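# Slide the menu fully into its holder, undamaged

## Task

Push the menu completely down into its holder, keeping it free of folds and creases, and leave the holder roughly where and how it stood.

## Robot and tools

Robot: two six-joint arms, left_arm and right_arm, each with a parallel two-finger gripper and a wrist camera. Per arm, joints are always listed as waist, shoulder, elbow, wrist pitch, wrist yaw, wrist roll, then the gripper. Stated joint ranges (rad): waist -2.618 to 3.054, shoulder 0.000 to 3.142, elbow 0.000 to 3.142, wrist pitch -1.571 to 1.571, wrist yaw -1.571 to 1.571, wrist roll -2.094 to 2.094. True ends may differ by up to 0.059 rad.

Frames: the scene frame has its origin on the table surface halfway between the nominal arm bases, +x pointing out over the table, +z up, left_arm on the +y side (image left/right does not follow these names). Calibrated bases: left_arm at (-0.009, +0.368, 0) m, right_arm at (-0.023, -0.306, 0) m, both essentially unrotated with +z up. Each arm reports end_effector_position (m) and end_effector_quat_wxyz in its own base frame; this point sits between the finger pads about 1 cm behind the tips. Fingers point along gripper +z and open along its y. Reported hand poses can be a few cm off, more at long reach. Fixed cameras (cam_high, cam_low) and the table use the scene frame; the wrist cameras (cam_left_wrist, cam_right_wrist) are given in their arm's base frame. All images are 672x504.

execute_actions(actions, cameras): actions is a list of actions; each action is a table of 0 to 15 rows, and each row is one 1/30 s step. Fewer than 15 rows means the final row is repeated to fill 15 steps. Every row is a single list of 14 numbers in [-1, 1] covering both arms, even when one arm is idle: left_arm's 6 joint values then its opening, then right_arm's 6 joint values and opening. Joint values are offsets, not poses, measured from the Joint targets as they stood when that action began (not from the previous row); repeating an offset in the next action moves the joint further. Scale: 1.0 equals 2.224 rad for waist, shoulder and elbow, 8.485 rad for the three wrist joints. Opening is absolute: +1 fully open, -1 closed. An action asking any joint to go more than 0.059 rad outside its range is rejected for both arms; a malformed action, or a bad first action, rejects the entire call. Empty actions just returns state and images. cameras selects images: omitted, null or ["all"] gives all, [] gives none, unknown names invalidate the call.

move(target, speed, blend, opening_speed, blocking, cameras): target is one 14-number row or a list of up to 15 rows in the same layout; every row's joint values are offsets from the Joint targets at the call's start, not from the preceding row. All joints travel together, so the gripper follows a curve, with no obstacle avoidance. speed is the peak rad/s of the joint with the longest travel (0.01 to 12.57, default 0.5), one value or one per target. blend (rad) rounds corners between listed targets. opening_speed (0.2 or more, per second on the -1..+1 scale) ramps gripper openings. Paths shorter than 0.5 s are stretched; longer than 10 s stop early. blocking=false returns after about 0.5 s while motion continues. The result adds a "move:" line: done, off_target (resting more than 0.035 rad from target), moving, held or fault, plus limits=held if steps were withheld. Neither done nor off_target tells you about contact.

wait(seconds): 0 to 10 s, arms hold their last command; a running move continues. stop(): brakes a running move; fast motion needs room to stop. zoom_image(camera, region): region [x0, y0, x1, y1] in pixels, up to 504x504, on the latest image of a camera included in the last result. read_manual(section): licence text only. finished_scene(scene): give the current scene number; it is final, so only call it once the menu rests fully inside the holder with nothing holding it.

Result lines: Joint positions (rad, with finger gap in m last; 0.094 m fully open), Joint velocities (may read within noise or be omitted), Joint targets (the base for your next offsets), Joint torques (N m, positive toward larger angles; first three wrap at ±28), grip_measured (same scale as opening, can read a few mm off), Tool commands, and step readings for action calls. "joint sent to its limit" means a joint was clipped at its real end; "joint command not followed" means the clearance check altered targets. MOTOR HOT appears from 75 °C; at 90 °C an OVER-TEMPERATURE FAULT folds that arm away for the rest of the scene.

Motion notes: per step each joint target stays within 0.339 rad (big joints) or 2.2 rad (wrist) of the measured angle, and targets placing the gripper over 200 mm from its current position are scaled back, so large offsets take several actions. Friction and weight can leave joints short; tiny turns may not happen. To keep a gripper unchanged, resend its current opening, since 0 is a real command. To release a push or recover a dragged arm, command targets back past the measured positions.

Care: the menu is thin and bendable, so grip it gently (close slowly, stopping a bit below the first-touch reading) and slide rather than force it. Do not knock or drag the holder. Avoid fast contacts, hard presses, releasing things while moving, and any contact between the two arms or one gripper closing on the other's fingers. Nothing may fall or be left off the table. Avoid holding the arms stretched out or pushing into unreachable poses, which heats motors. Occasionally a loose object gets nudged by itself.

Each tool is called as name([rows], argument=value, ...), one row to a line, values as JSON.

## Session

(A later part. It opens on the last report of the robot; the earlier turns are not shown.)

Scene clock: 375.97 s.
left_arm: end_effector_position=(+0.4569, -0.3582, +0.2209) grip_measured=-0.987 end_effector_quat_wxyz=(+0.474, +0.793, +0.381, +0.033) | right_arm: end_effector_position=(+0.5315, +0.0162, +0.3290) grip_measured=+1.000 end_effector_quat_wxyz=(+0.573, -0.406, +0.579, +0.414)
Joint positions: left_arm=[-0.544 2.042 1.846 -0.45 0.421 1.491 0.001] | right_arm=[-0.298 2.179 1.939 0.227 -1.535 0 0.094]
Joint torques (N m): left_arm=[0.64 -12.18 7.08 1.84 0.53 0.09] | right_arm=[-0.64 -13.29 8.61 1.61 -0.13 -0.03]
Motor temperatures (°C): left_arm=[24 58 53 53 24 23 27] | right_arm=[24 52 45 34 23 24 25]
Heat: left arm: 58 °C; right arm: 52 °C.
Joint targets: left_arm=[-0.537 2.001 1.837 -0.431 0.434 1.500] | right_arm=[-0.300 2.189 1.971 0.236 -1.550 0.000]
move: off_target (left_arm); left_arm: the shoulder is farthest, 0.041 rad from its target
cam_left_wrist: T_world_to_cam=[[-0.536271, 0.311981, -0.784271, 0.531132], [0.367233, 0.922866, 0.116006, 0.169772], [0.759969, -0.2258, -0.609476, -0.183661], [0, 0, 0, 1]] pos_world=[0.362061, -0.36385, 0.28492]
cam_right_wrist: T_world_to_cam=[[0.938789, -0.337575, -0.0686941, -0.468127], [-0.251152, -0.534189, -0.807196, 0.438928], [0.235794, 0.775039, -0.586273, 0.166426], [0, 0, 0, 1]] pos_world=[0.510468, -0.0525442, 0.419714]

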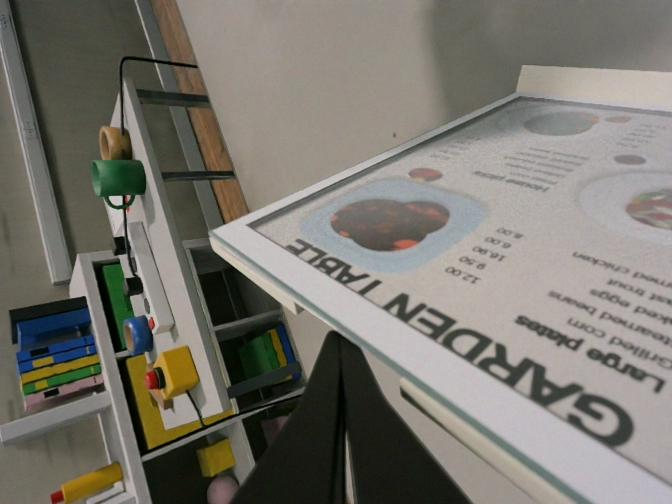

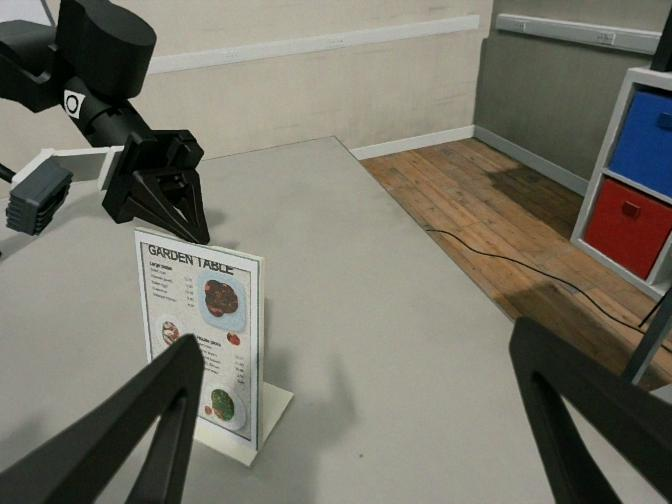

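move([
  [0,0.0364,0.0876,-0.018,0,0,-1,0,0,0,0,0,0,1],
  [0.03,0.03,0.2,-0.018,0,0,-1,0,0,0,0,0,0,1],
], speed=[0.1,0.4])

zoom_image(camera="cam_right_wrist", region=[130, 215, 280, 345])

zoom_image(camera="cam_high", region=[305, 145, 395, 275])

zoom_image(camera="cam_left_wrist", region=[250, 150, 672, 504])

zoom_image(camera="cam_low", region=[270, 225, 330, 265])

Scene clock: 386.97 s.
left_arm: end_effector_position=(+0.4920, -0.3327, +0.3638) grip_measured=-0.987 end_effector_quat_wxyz=(+0.562, +0.740, +0.352, +0.114) | right_arm: end_effector_position=(+0.5315, +0.0162, +0.3290) grip_measured=+1.000 end_effector_quat_wxyz=(+0.573, -0.406, +0.579, +0.414)
Joint positions: left_arm=[-0.476 2.071 2.262 -0.576 0.421 1.491 0.001] | right_arm=[-0.298 2.179 1.939 0.227 -1.535 0 0.094]
Joint torques (N m): left_arm=[0.53 -9.2 9.22 1.83 0.44 0.08] | right_arm=[-0.65 -13.27 8.64 1.61 -0.13 -0.02]
Motor temperatures (°C): left_arm=[24 58 53 53 24 23 27] | right_arm=[24 52 45 34 23 24 25]
Heat: left arm: 58 °C; right arm: 52 °C.
Joint targets: left_arm=[-0.471 2.068 2.282 -0.583 0.434 1.500] | right_arm=[-0.300 2.189 1.971 0.236 -1.550 0.000]
move: done
cam_left_wrist: T_world_to_cam=[[-0.357853, 0.17288, -0.917635, 0.568601], [0.282534, 0.956696, 0.0700587, 0.186512], [0.890009, -0.234192, -0.391201, -0.263696], [0, 0, 0, 1]] pos_world=[0.385472, -0.33849, 0.405543]
cam_right_wrist: T_world_to_cam=[[0.938789, -0.337575, -0.0686941, -0.468127], [-0.251152, -0.534189, -0.807196, 0.438928], [0.235794, 0.775039, -0.586273, 0.166426], [0, 0, 0, 1]] pos_world=[0.510468, -0.0525442, 0.419714]

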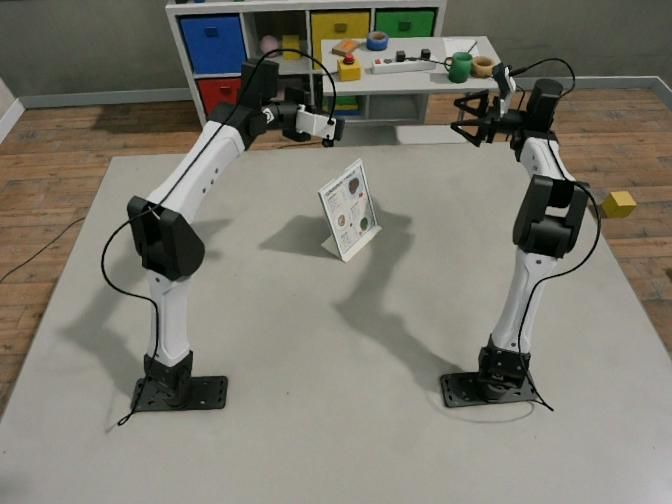

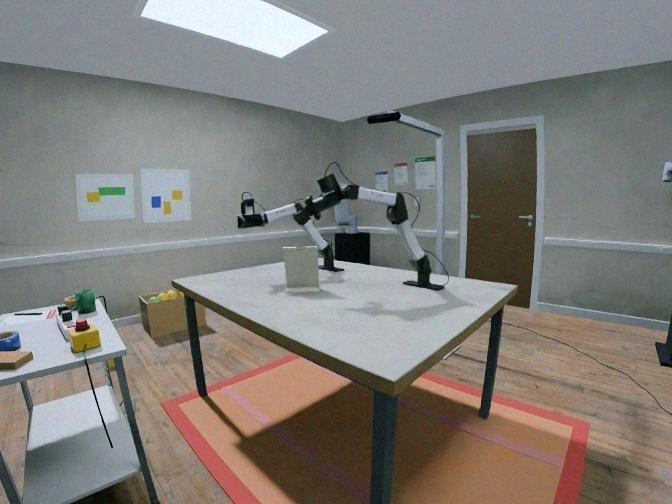

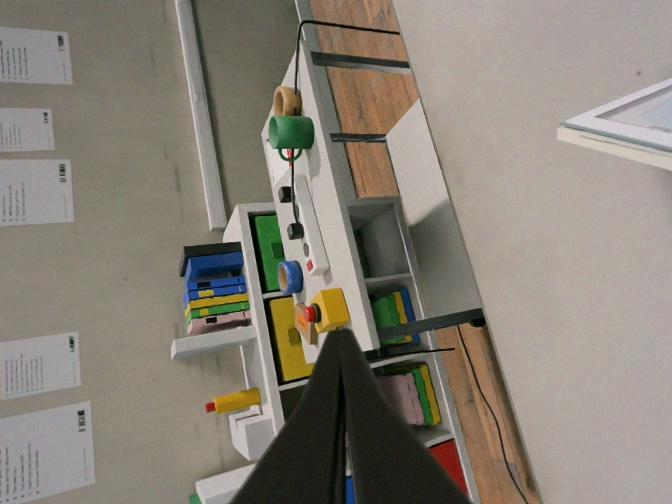

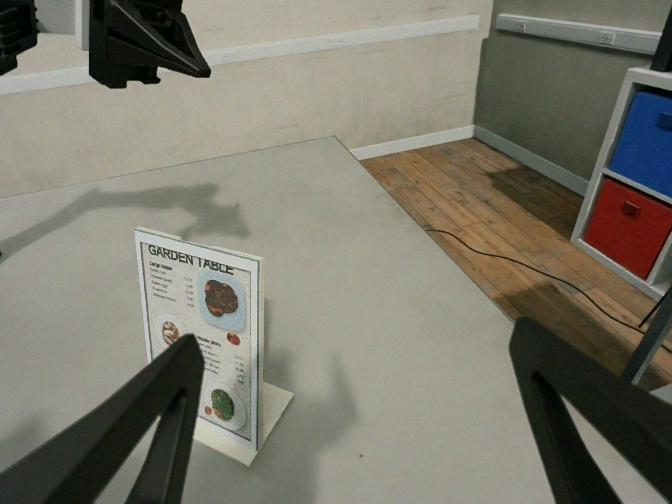

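Scaled by 3.360 (camera's finer frame: 960x720).

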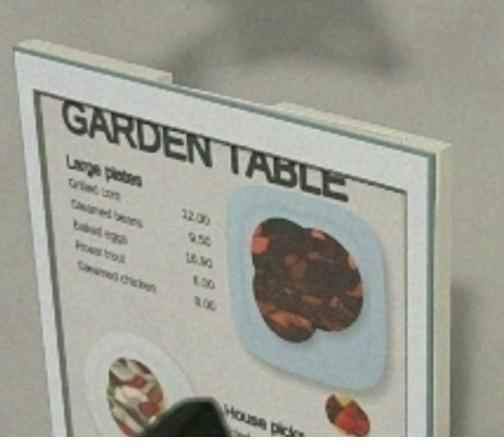

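Scaled by 3.877 (camera's finer frame: 960x720).

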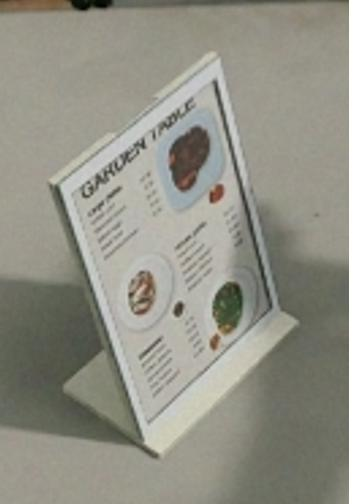

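Scaled by 1.194 (camera's finer frame: 960x720).

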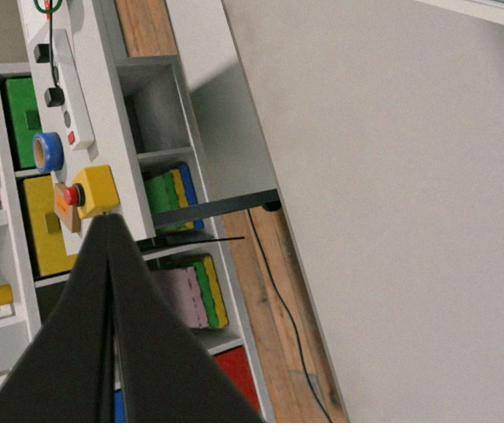

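Scaled by 8.400 (camera's finer frame: 960x720).

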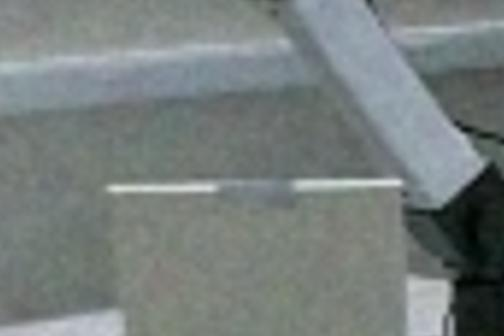

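move([
  [-0.0409,0.0063,-0.099,-0.0033,-0.002,0,-1,0,0,0,0,0,0,1],
  [-0.0409,-0.0175,-0.1,-0.003,-0.002,0,-1,0,0,0,0,0,0,1],
  [-0.0409,-0.0292,-0.1938,0.0166,-0.002,0,-1,0,0,0,0,0,0,1],
], speed=[0.3,0.06,0.06], cameras=["cam_right_wrist","cam_left_wrist"])

zoom_image(camera="cam_right_wrist", region=[130, 215, 280, 345])

zoom_image(camera="cam_left_wrist", region=[220, 250, 500, 504])

Scene clock: 407.60 s.
left_arm: end_effector_position=(+0.4531, -0.3649, +0.2290) grip_measured=-0.987 end_effector_quat_wxyz=(+0.480, +0.794, +0.372, +0.033) | right_arm: end_effector_position=(+0.5315, +0.0162, +0.3290) grip_measured=+1.000 end_effector_quat_wxyz=(+0.573, -0.406, +0.579, +0.414)
Joint positions: left_arm=[-0.557 2.039 1.862 -0.453 0.421 1.491 0.001] | right_arm=[-0.298 2.179 1.939 0.227 -1.535 0 0.094]
Joint torques (N m): left_arm=[-0.44 -11.81 6.9 1.79 0.32 0.09] | right_arm=[-0.66 -13.3 8.64 1.61 -0.14 -0.02]
Motor temperatures (°C): left_arm=[24 58 52 53 24 23 27] | right_arm=[24 53 45 34 23 24 25]
Heat: left arm: 58 °C; right arm: 53 °C.
Joint targets: left_arm=[-0.562 2.003 1.851 -0.443 0.417 1.501] | right_arm=[-0.300 2.189 1.971 0.236 -1.550 0.000]
move: off_target (left_arm); left_arm: the shoulder is farthest, 0.036 rad from its target
cam_left_wrist: T_world_to_cam=[[-0.52099, 0.312706, -0.79422, 0.533241], [0.37814, 0.918742, 0.113683, 0.170524], [0.765232, -0.241099, -0.596902, -0.188249], [0, 0, 0, 1]] pos_world=[0.357386, -0.368802, 0.291759]
cam_right_wrist: T_world_to_cam=[[0.938789, -0.337575, -0.0686941, -0.468127], [-0.251152, -0.534189, -0.807196, 0.438928], [0.235794, 0.775039, -0.586273, 0.166426], [0, 0, 0, 1]] pos_world=[0.510468, -0.0525442, 0.419714]
Images, in order (width x height): cam_left_wrist 672x504, cam_right_wrist 672x504.

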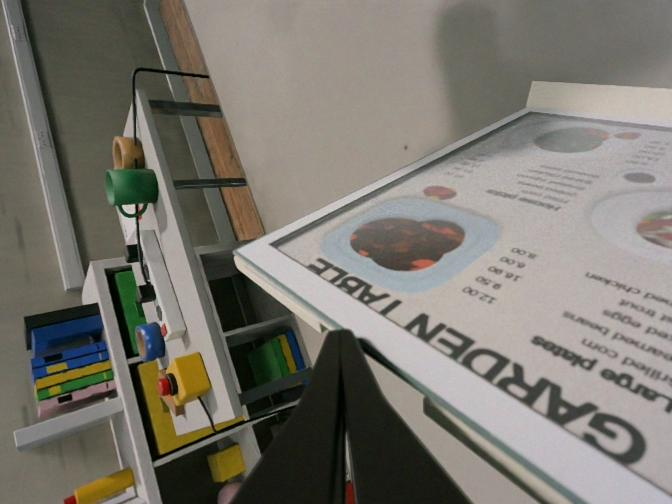

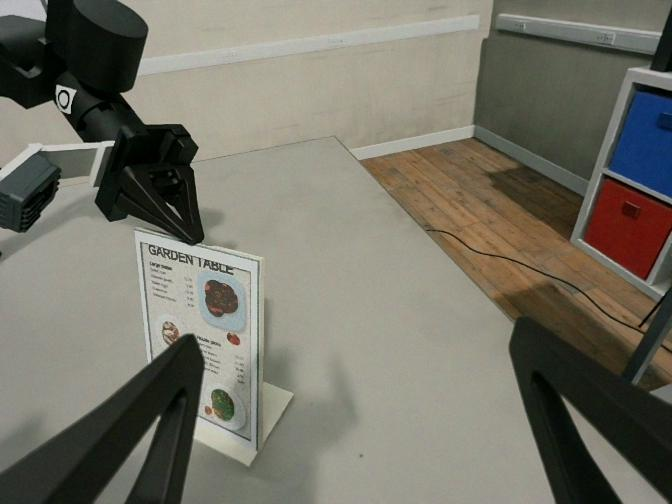

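Scaled by 3.360 (camera's finer frame: 960x720).

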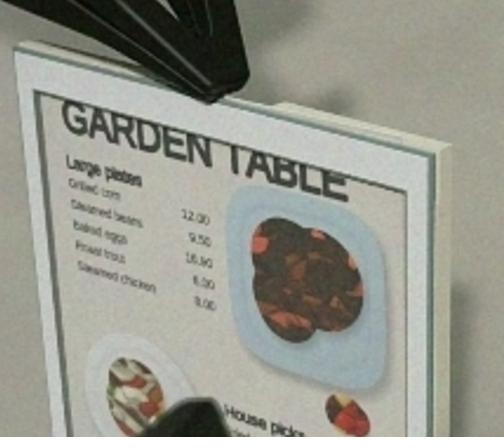

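Scaled by 1.800 (camera's finer frame: 960x720).

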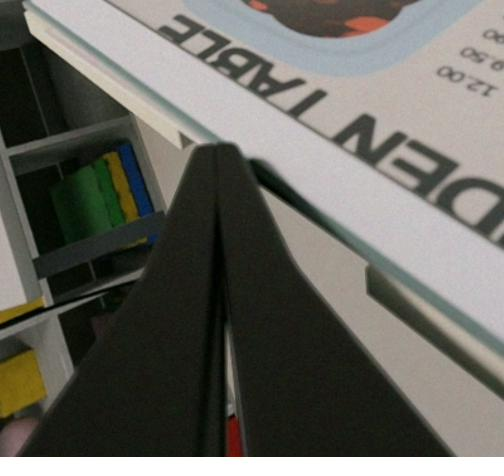

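move([
  [0,0.034,0.06,-0.0118,0,0,-1,0,0,0,0,0,0,1],
  [0.0099,0.034,0.06,-0.0118,0,-0.181,-1,0,0,0,0,0,0,1],
  [0.0099,0.0155,0.045,-0.0095,0,-0.181,-1,0,0,0,0,0,0,1],
  [0.0099,-0.003,-0.0165,0.0034,0,-0.181,-1,0,0,0,0,0,0,1],
], speed=[0.1,0.8,0.06,0.05], cameras=["cam_right_wrist","cam_left_wrist"])

zoom_image(camera="cam_right_wrist", region=[130, 215, 280, 345])

zoom_image(camera="cam_left_wrist", region=[240, 120, 440, 420])

Scene clock: 420.60 s.
left_arm: end_effector_position=(+0.4565, -0.3602, +0.2240) grip_measured=-0.987 end_effector_quat_wxyz=(+0.376, +0.316, +0.816, -0.304) | right_arm: end_effector_position=(+0.5315, +0.0162, +0.3290) grip_measured=+1.000 end_effector_quat_wxyz=(+0.573, -0.406, +0.579, +0.414)
Joint positions: left_arm=[-0.547 2.032 1.827 -0.417 0.421 -0.026 0.001] | right_arm=[-0.298 2.179 1.939 0.227 -1.535 0 0.094]
Joint torques (N m): left_arm=[0.75 -11.82 6.87 1.85 0.26 0] | right_arm=[-0.68 -13.31 8.61 1.61 -0.13 -0.02]
Motor temperatures (°C): left_arm=[24 61 53 52 24 23 27] | right_arm=[24 53 45 34 23 24 25]
Heat: left arm: 61 °C; right arm: 53 °C.
Joint targets: left_arm=[-0.540 1.996 1.814 -0.414 0.417 -0.035] | right_arm=[-0.300 2.189 1.971 0.236 -1.550 0.000]
move: off_target (left_arm); left_arm: the shoulder is farthest, 0.036 rad from its target
cam_left_wrist: T_world_to_cam=[[-0.78239, -0.583109, 0.218746, 0.0992678], [-0.620228, 0.697712, -0.35849, 0.647429], [0.0564169, -0.416152, -0.907543, 0.137415], [0, 0, 0, 1]] pos_world=[0.471467, -0.336649, 0.335093]
cam_right_wrist: T_world_to_cam=[[0.938789, -0.337575, -0.0686941, -0.468127], [-0.251152, -0.534189, -0.807196, 0.438928], [0.235794, 0.775039, -0.586273, 0.166426], [0, 0, 0, 1]] pos_world=[0.510468, -0.0525442, 0.419714]
Images, in order (width x height): cam_left_wrist 672x504, cam_right_wrist 672x504.

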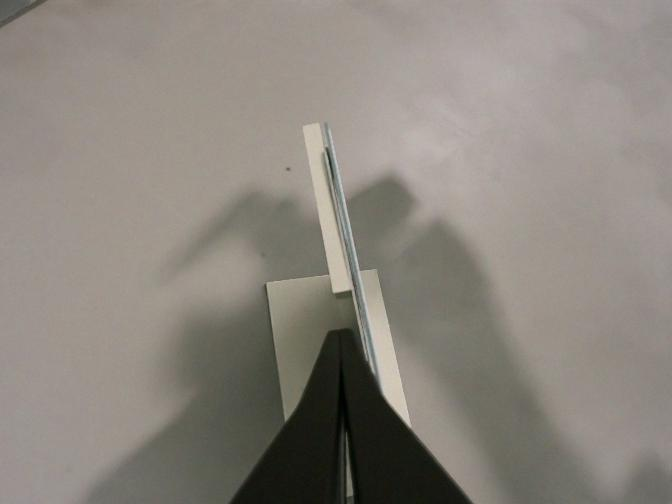

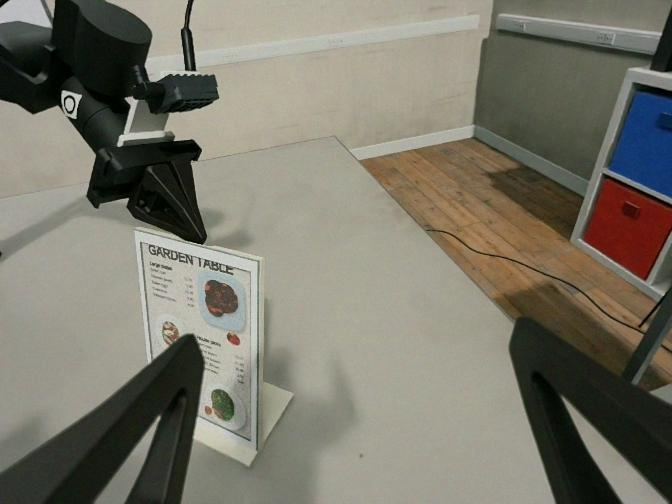

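Scaled by 3.360 (camera's finer frame: 960x720).

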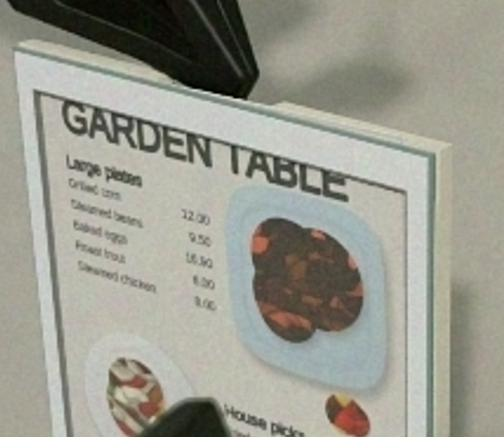

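Scaled by 1.680 (camera's finer frame: 960x720).

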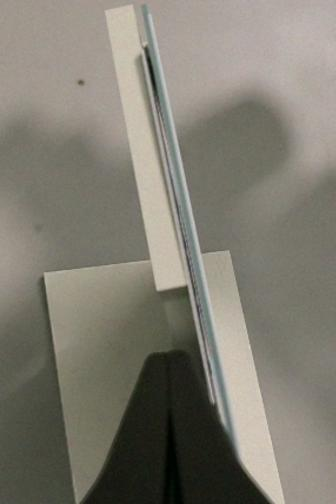

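zoom_image(camera="cam_left_wrist", region=[290, 110, 390, 250])

zoom_image(camera="cam_left_wrist", region=[320, 260, 420, 400])

Scaled by 3.600 (camera's finer frame: 960x720).

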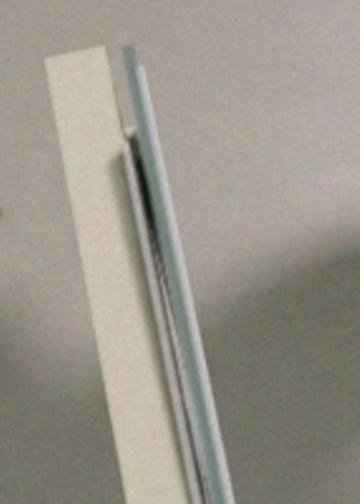

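Scaled by 3.600 (camera's finer frame: 960x720).

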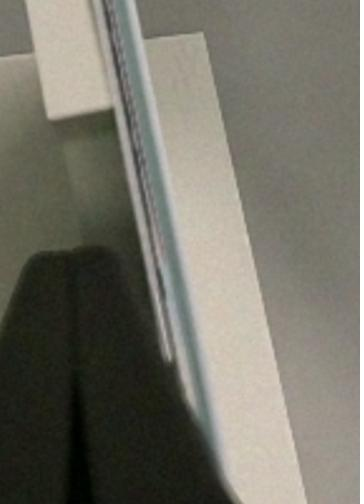

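move([
  [0,0.034,0.04,-0.007,0,0,-1,0,0,0,0,0,0,1],
  [-0.0126,0.034,0.04,-0.007,0,0,-1,0,0,0,0,0,0,1],
  [-0.0126,0.0155,0.022,-0.0046,0,0,-1,0,0,0,0,0,0,1],
  [-0.0126,-0.001,-0.005,0.001,0,0,-1,0,0,0,0,0,0,1],
], speed=[0.1,0.1,0.06,0.05], cameras=["cam_right_wrist","cam_left_wrist"])

zoom_image(camera="cam_right_wrist", region=[130, 215, 280, 345])

zoom_image(camera="cam_left_wrist", region=[290, 110, 420, 400])

Scene clock: 431.60 s.
left_arm: end_effector_position=(+0.4535, -0.3648, +0.2246) grip_measured=-0.987 end_effector_quat_wxyz=(+0.378, +0.320, +0.812, -0.307) | right_arm: end_effector_position=(+0.5315, +0.0162, +0.3290) grip_measured=+1.000 end_effector_quat_wxyz=(+0.573, -0.406, +0.579, +0.414)
Joint positions: left_arm=[-0.557 2.029 1.817 -0.401 0.421 -0.026 0.001] | right_arm=[-0.298 2.179 1.939 0.227 -1.535 0 0.094]
Joint torques (N m): left_arm=[-1.09 -11.69 6.71 1.77 0.27 0] | right_arm=[-0.66 -13.29 8.64 1.61 -0.13 -0.02]
Motor temperatures (°C): left_arm=[24 62 53 52 24 23 27] | right_arm=[24 53 45 33 23 24 25]
Heat: left arm: 62 °C; right arm: 53 °C.
Joint targets: left_arm=[-0.568 1.994 1.803 -0.405 0.417 -0.035] | right_arm=[-0.300 2.189 1.971 0.236 -1.550 0.000]
move: done
cam_left_wrist: T_world_to_cam=[[-0.789359, -0.574928, 0.215335, 0.100969], [-0.611007, 0.701498, -0.366839, 0.64807], [0.0598487, -0.421139, -0.905019, 0.132277], [0, 0, 0, 1]] pos_world=[0.46776, -0.340863, 0.335709]
cam_right_wrist: T_world_to_cam=[[0.938789, -0.337575, -0.0686941, -0.468127], [-0.251152, -0.534189, -0.807196, 0.438928], [0.235794, 0.775039, -0.586273, 0.166426], [0, 0, 0, 1]] pos_world=[0.510468, -0.0525442, 0.419714]
Images, in order (width x height): cam_left_wrist 672x504, cam_right_wrist 672x504.

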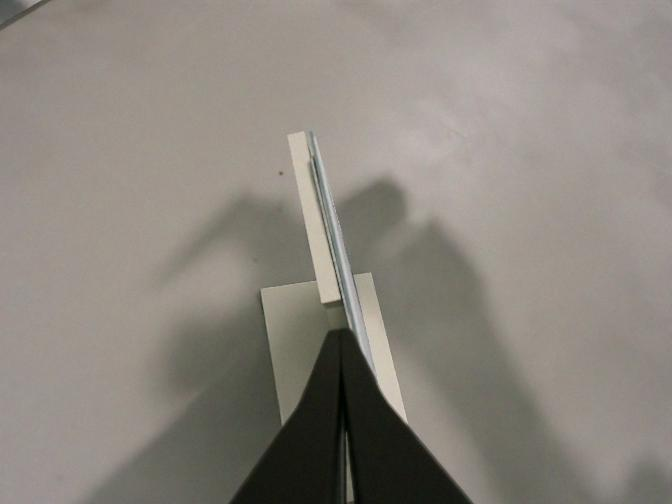

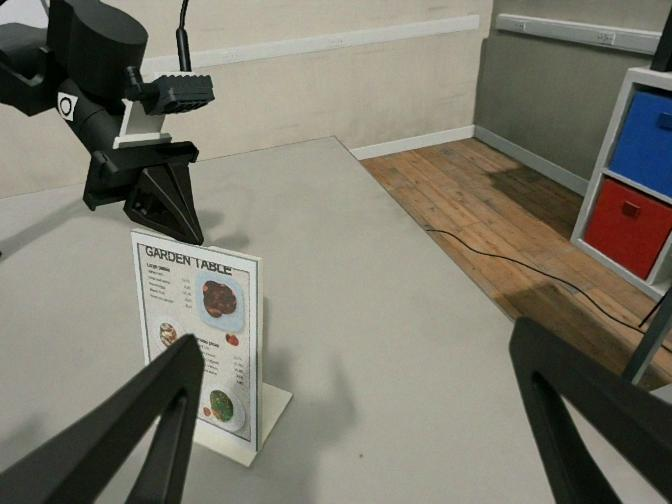

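Scaled by 3.360 (camera's finer frame: 960x720).

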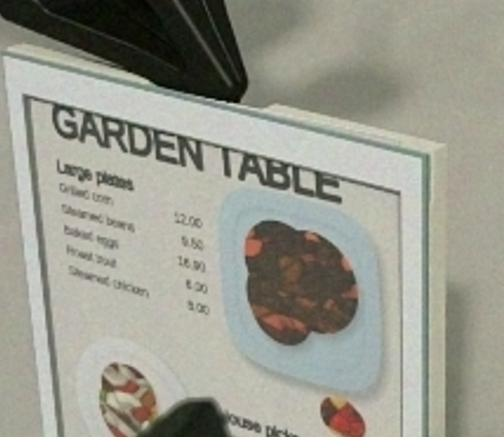

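Scaled by 1.738 (camera's finer frame: 960x720).

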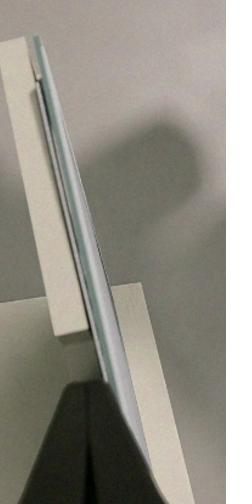

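zoom_image(camera="cam_right_wrist", region=[195, 380, 275, 450])

zoom_image(camera="cam_right_wrist", region=[130, 225, 190, 275])

Scaled by 6.300 (camera's finer frame: 960x720).

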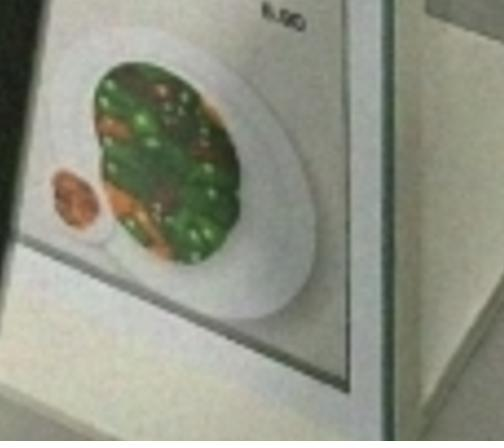

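Scaled by 8.400 (camera's finer frame: 960x720).

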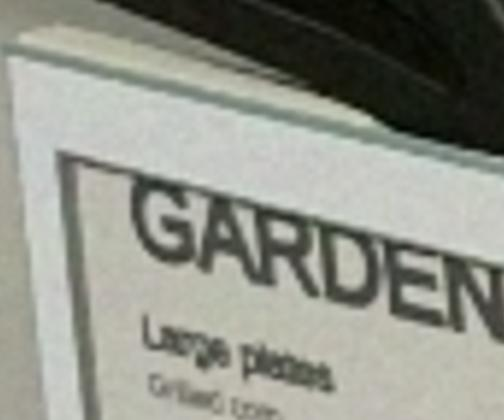

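move([
  [0,0.034,0.09,-0.015,0,0,-1,0,0,0,0,0,0,1],
  [0.03,0.03,0.21,-0.018,0,0,-1,0,0,0,0,0,0,1],
], speed=[0.1,0.5], cameras=["cam_high","cam_right_wrist","cam_low","cam_left_wrist"])

zoom_image(camera="cam_left_wrist", region=[270, 180, 430, 470])

zoom_image(camera="cam_high", region=[305, 145, 395, 275])

Scene clock: 443.20 s.
left_arm: end_effector_position=(+0.4834, -0.3459, +0.3722) grip_measured=-0.987 end_effector_quat_wxyz=(+0.496, +0.305, +0.751, -0.311) | right_arm: end_effector_position=(+0.5315, +0.0162, +0.3290) grip_measured=+1.000 end_effector_quat_wxyz=(+0.573, -0.406, +0.579, +0.414)
Joint positions: left_arm=[-0.504 2.061 2.251 -0.543 0.418 -0.026 0.001] | right_arm=[-0.298 2.179 1.939 0.227 -1.535 0 0.094]
Joint torques (N m): left_arm=[0.18 -8.91 9.24 1.86 0.23 0] | right_arm=[-0.66 -13.29 8.62 1.61 -0.14 -0.03]
Motor temperatures (°C): left_arm=[24 63 53 52 24 23 27] | right_arm=[24 53 45 33 23 24 24]
Heat: left arm: 63 °C; right arm: 53 °C.
Joint targets: left_arm=[-0.501 2.061 2.270 -0.558 0.417 -0.035] | right_arm=[-0.300 2.189 1.971 0.236 -1.550 0.000]
move: done
cam_left_wrist: T_world_to_cam=[[-0.794141, -0.597193, 0.112695, 0.136424], [-0.539329, 0.607062, -0.58361, 0.72053], [0.280115, -0.524248, -0.804176, 0.0922779], [0, 0, 0, 1]] pos_world=[0.471094, -0.307558, 0.479342]
cam_right_wrist: T_world_to_cam=[[0.938789, -0.337575, -0.0686941, -0.468127], [-0.251152, -0.534189, -0.807196, 0.438928], [0.235794, 0.775039, -0.586273, 0.166426], [0, 0, 0, 1]] pos_world=[0.510468, -0.0525442, 0.419714]

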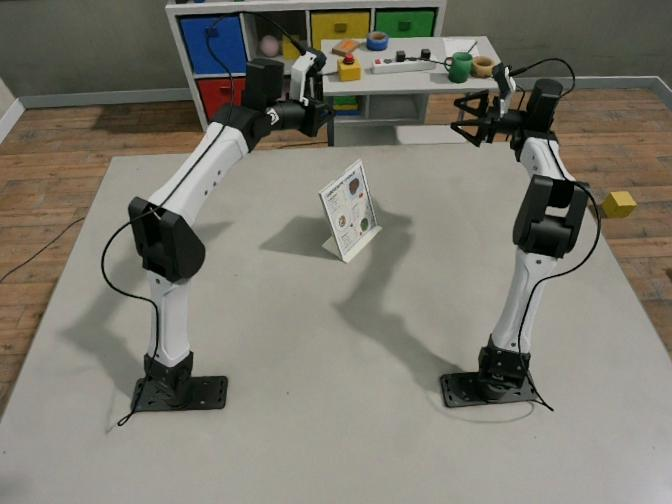

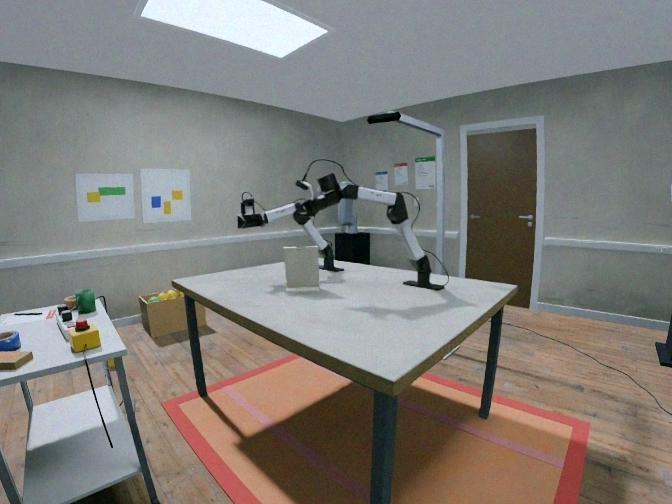

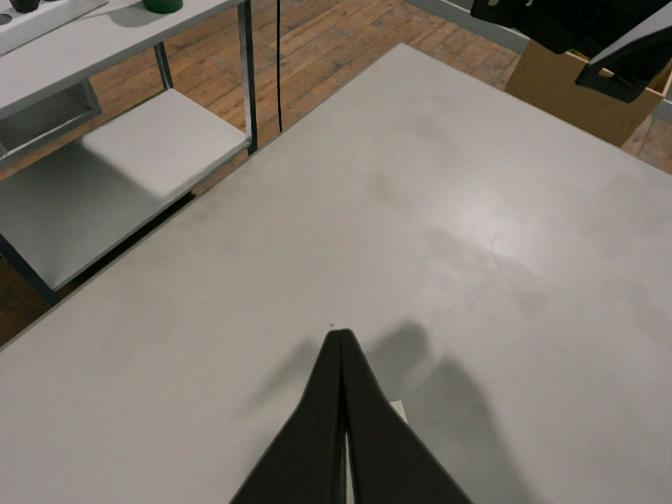

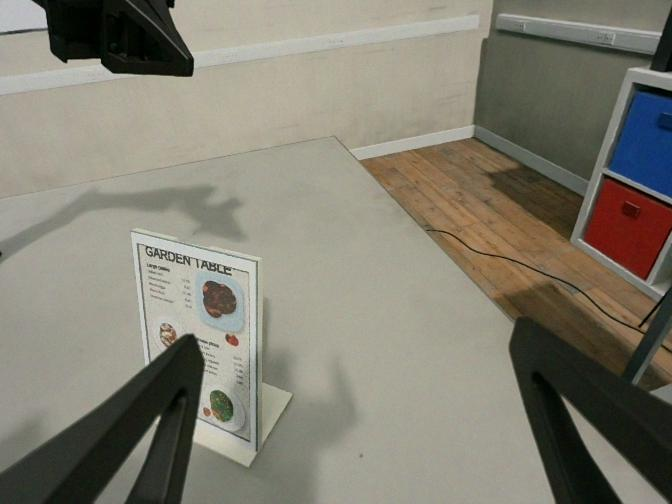

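Scaled by 1.738 (camera's finer frame: 960x720).

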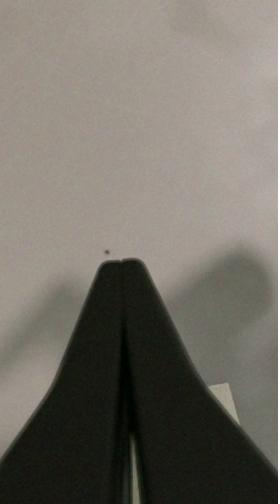

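Scaled by 3.877 (camera's finer frame: 960x720).

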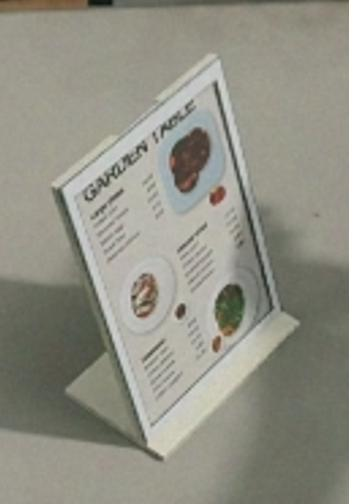

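finished_scene(scene=1)

The scene is finished: the task was done.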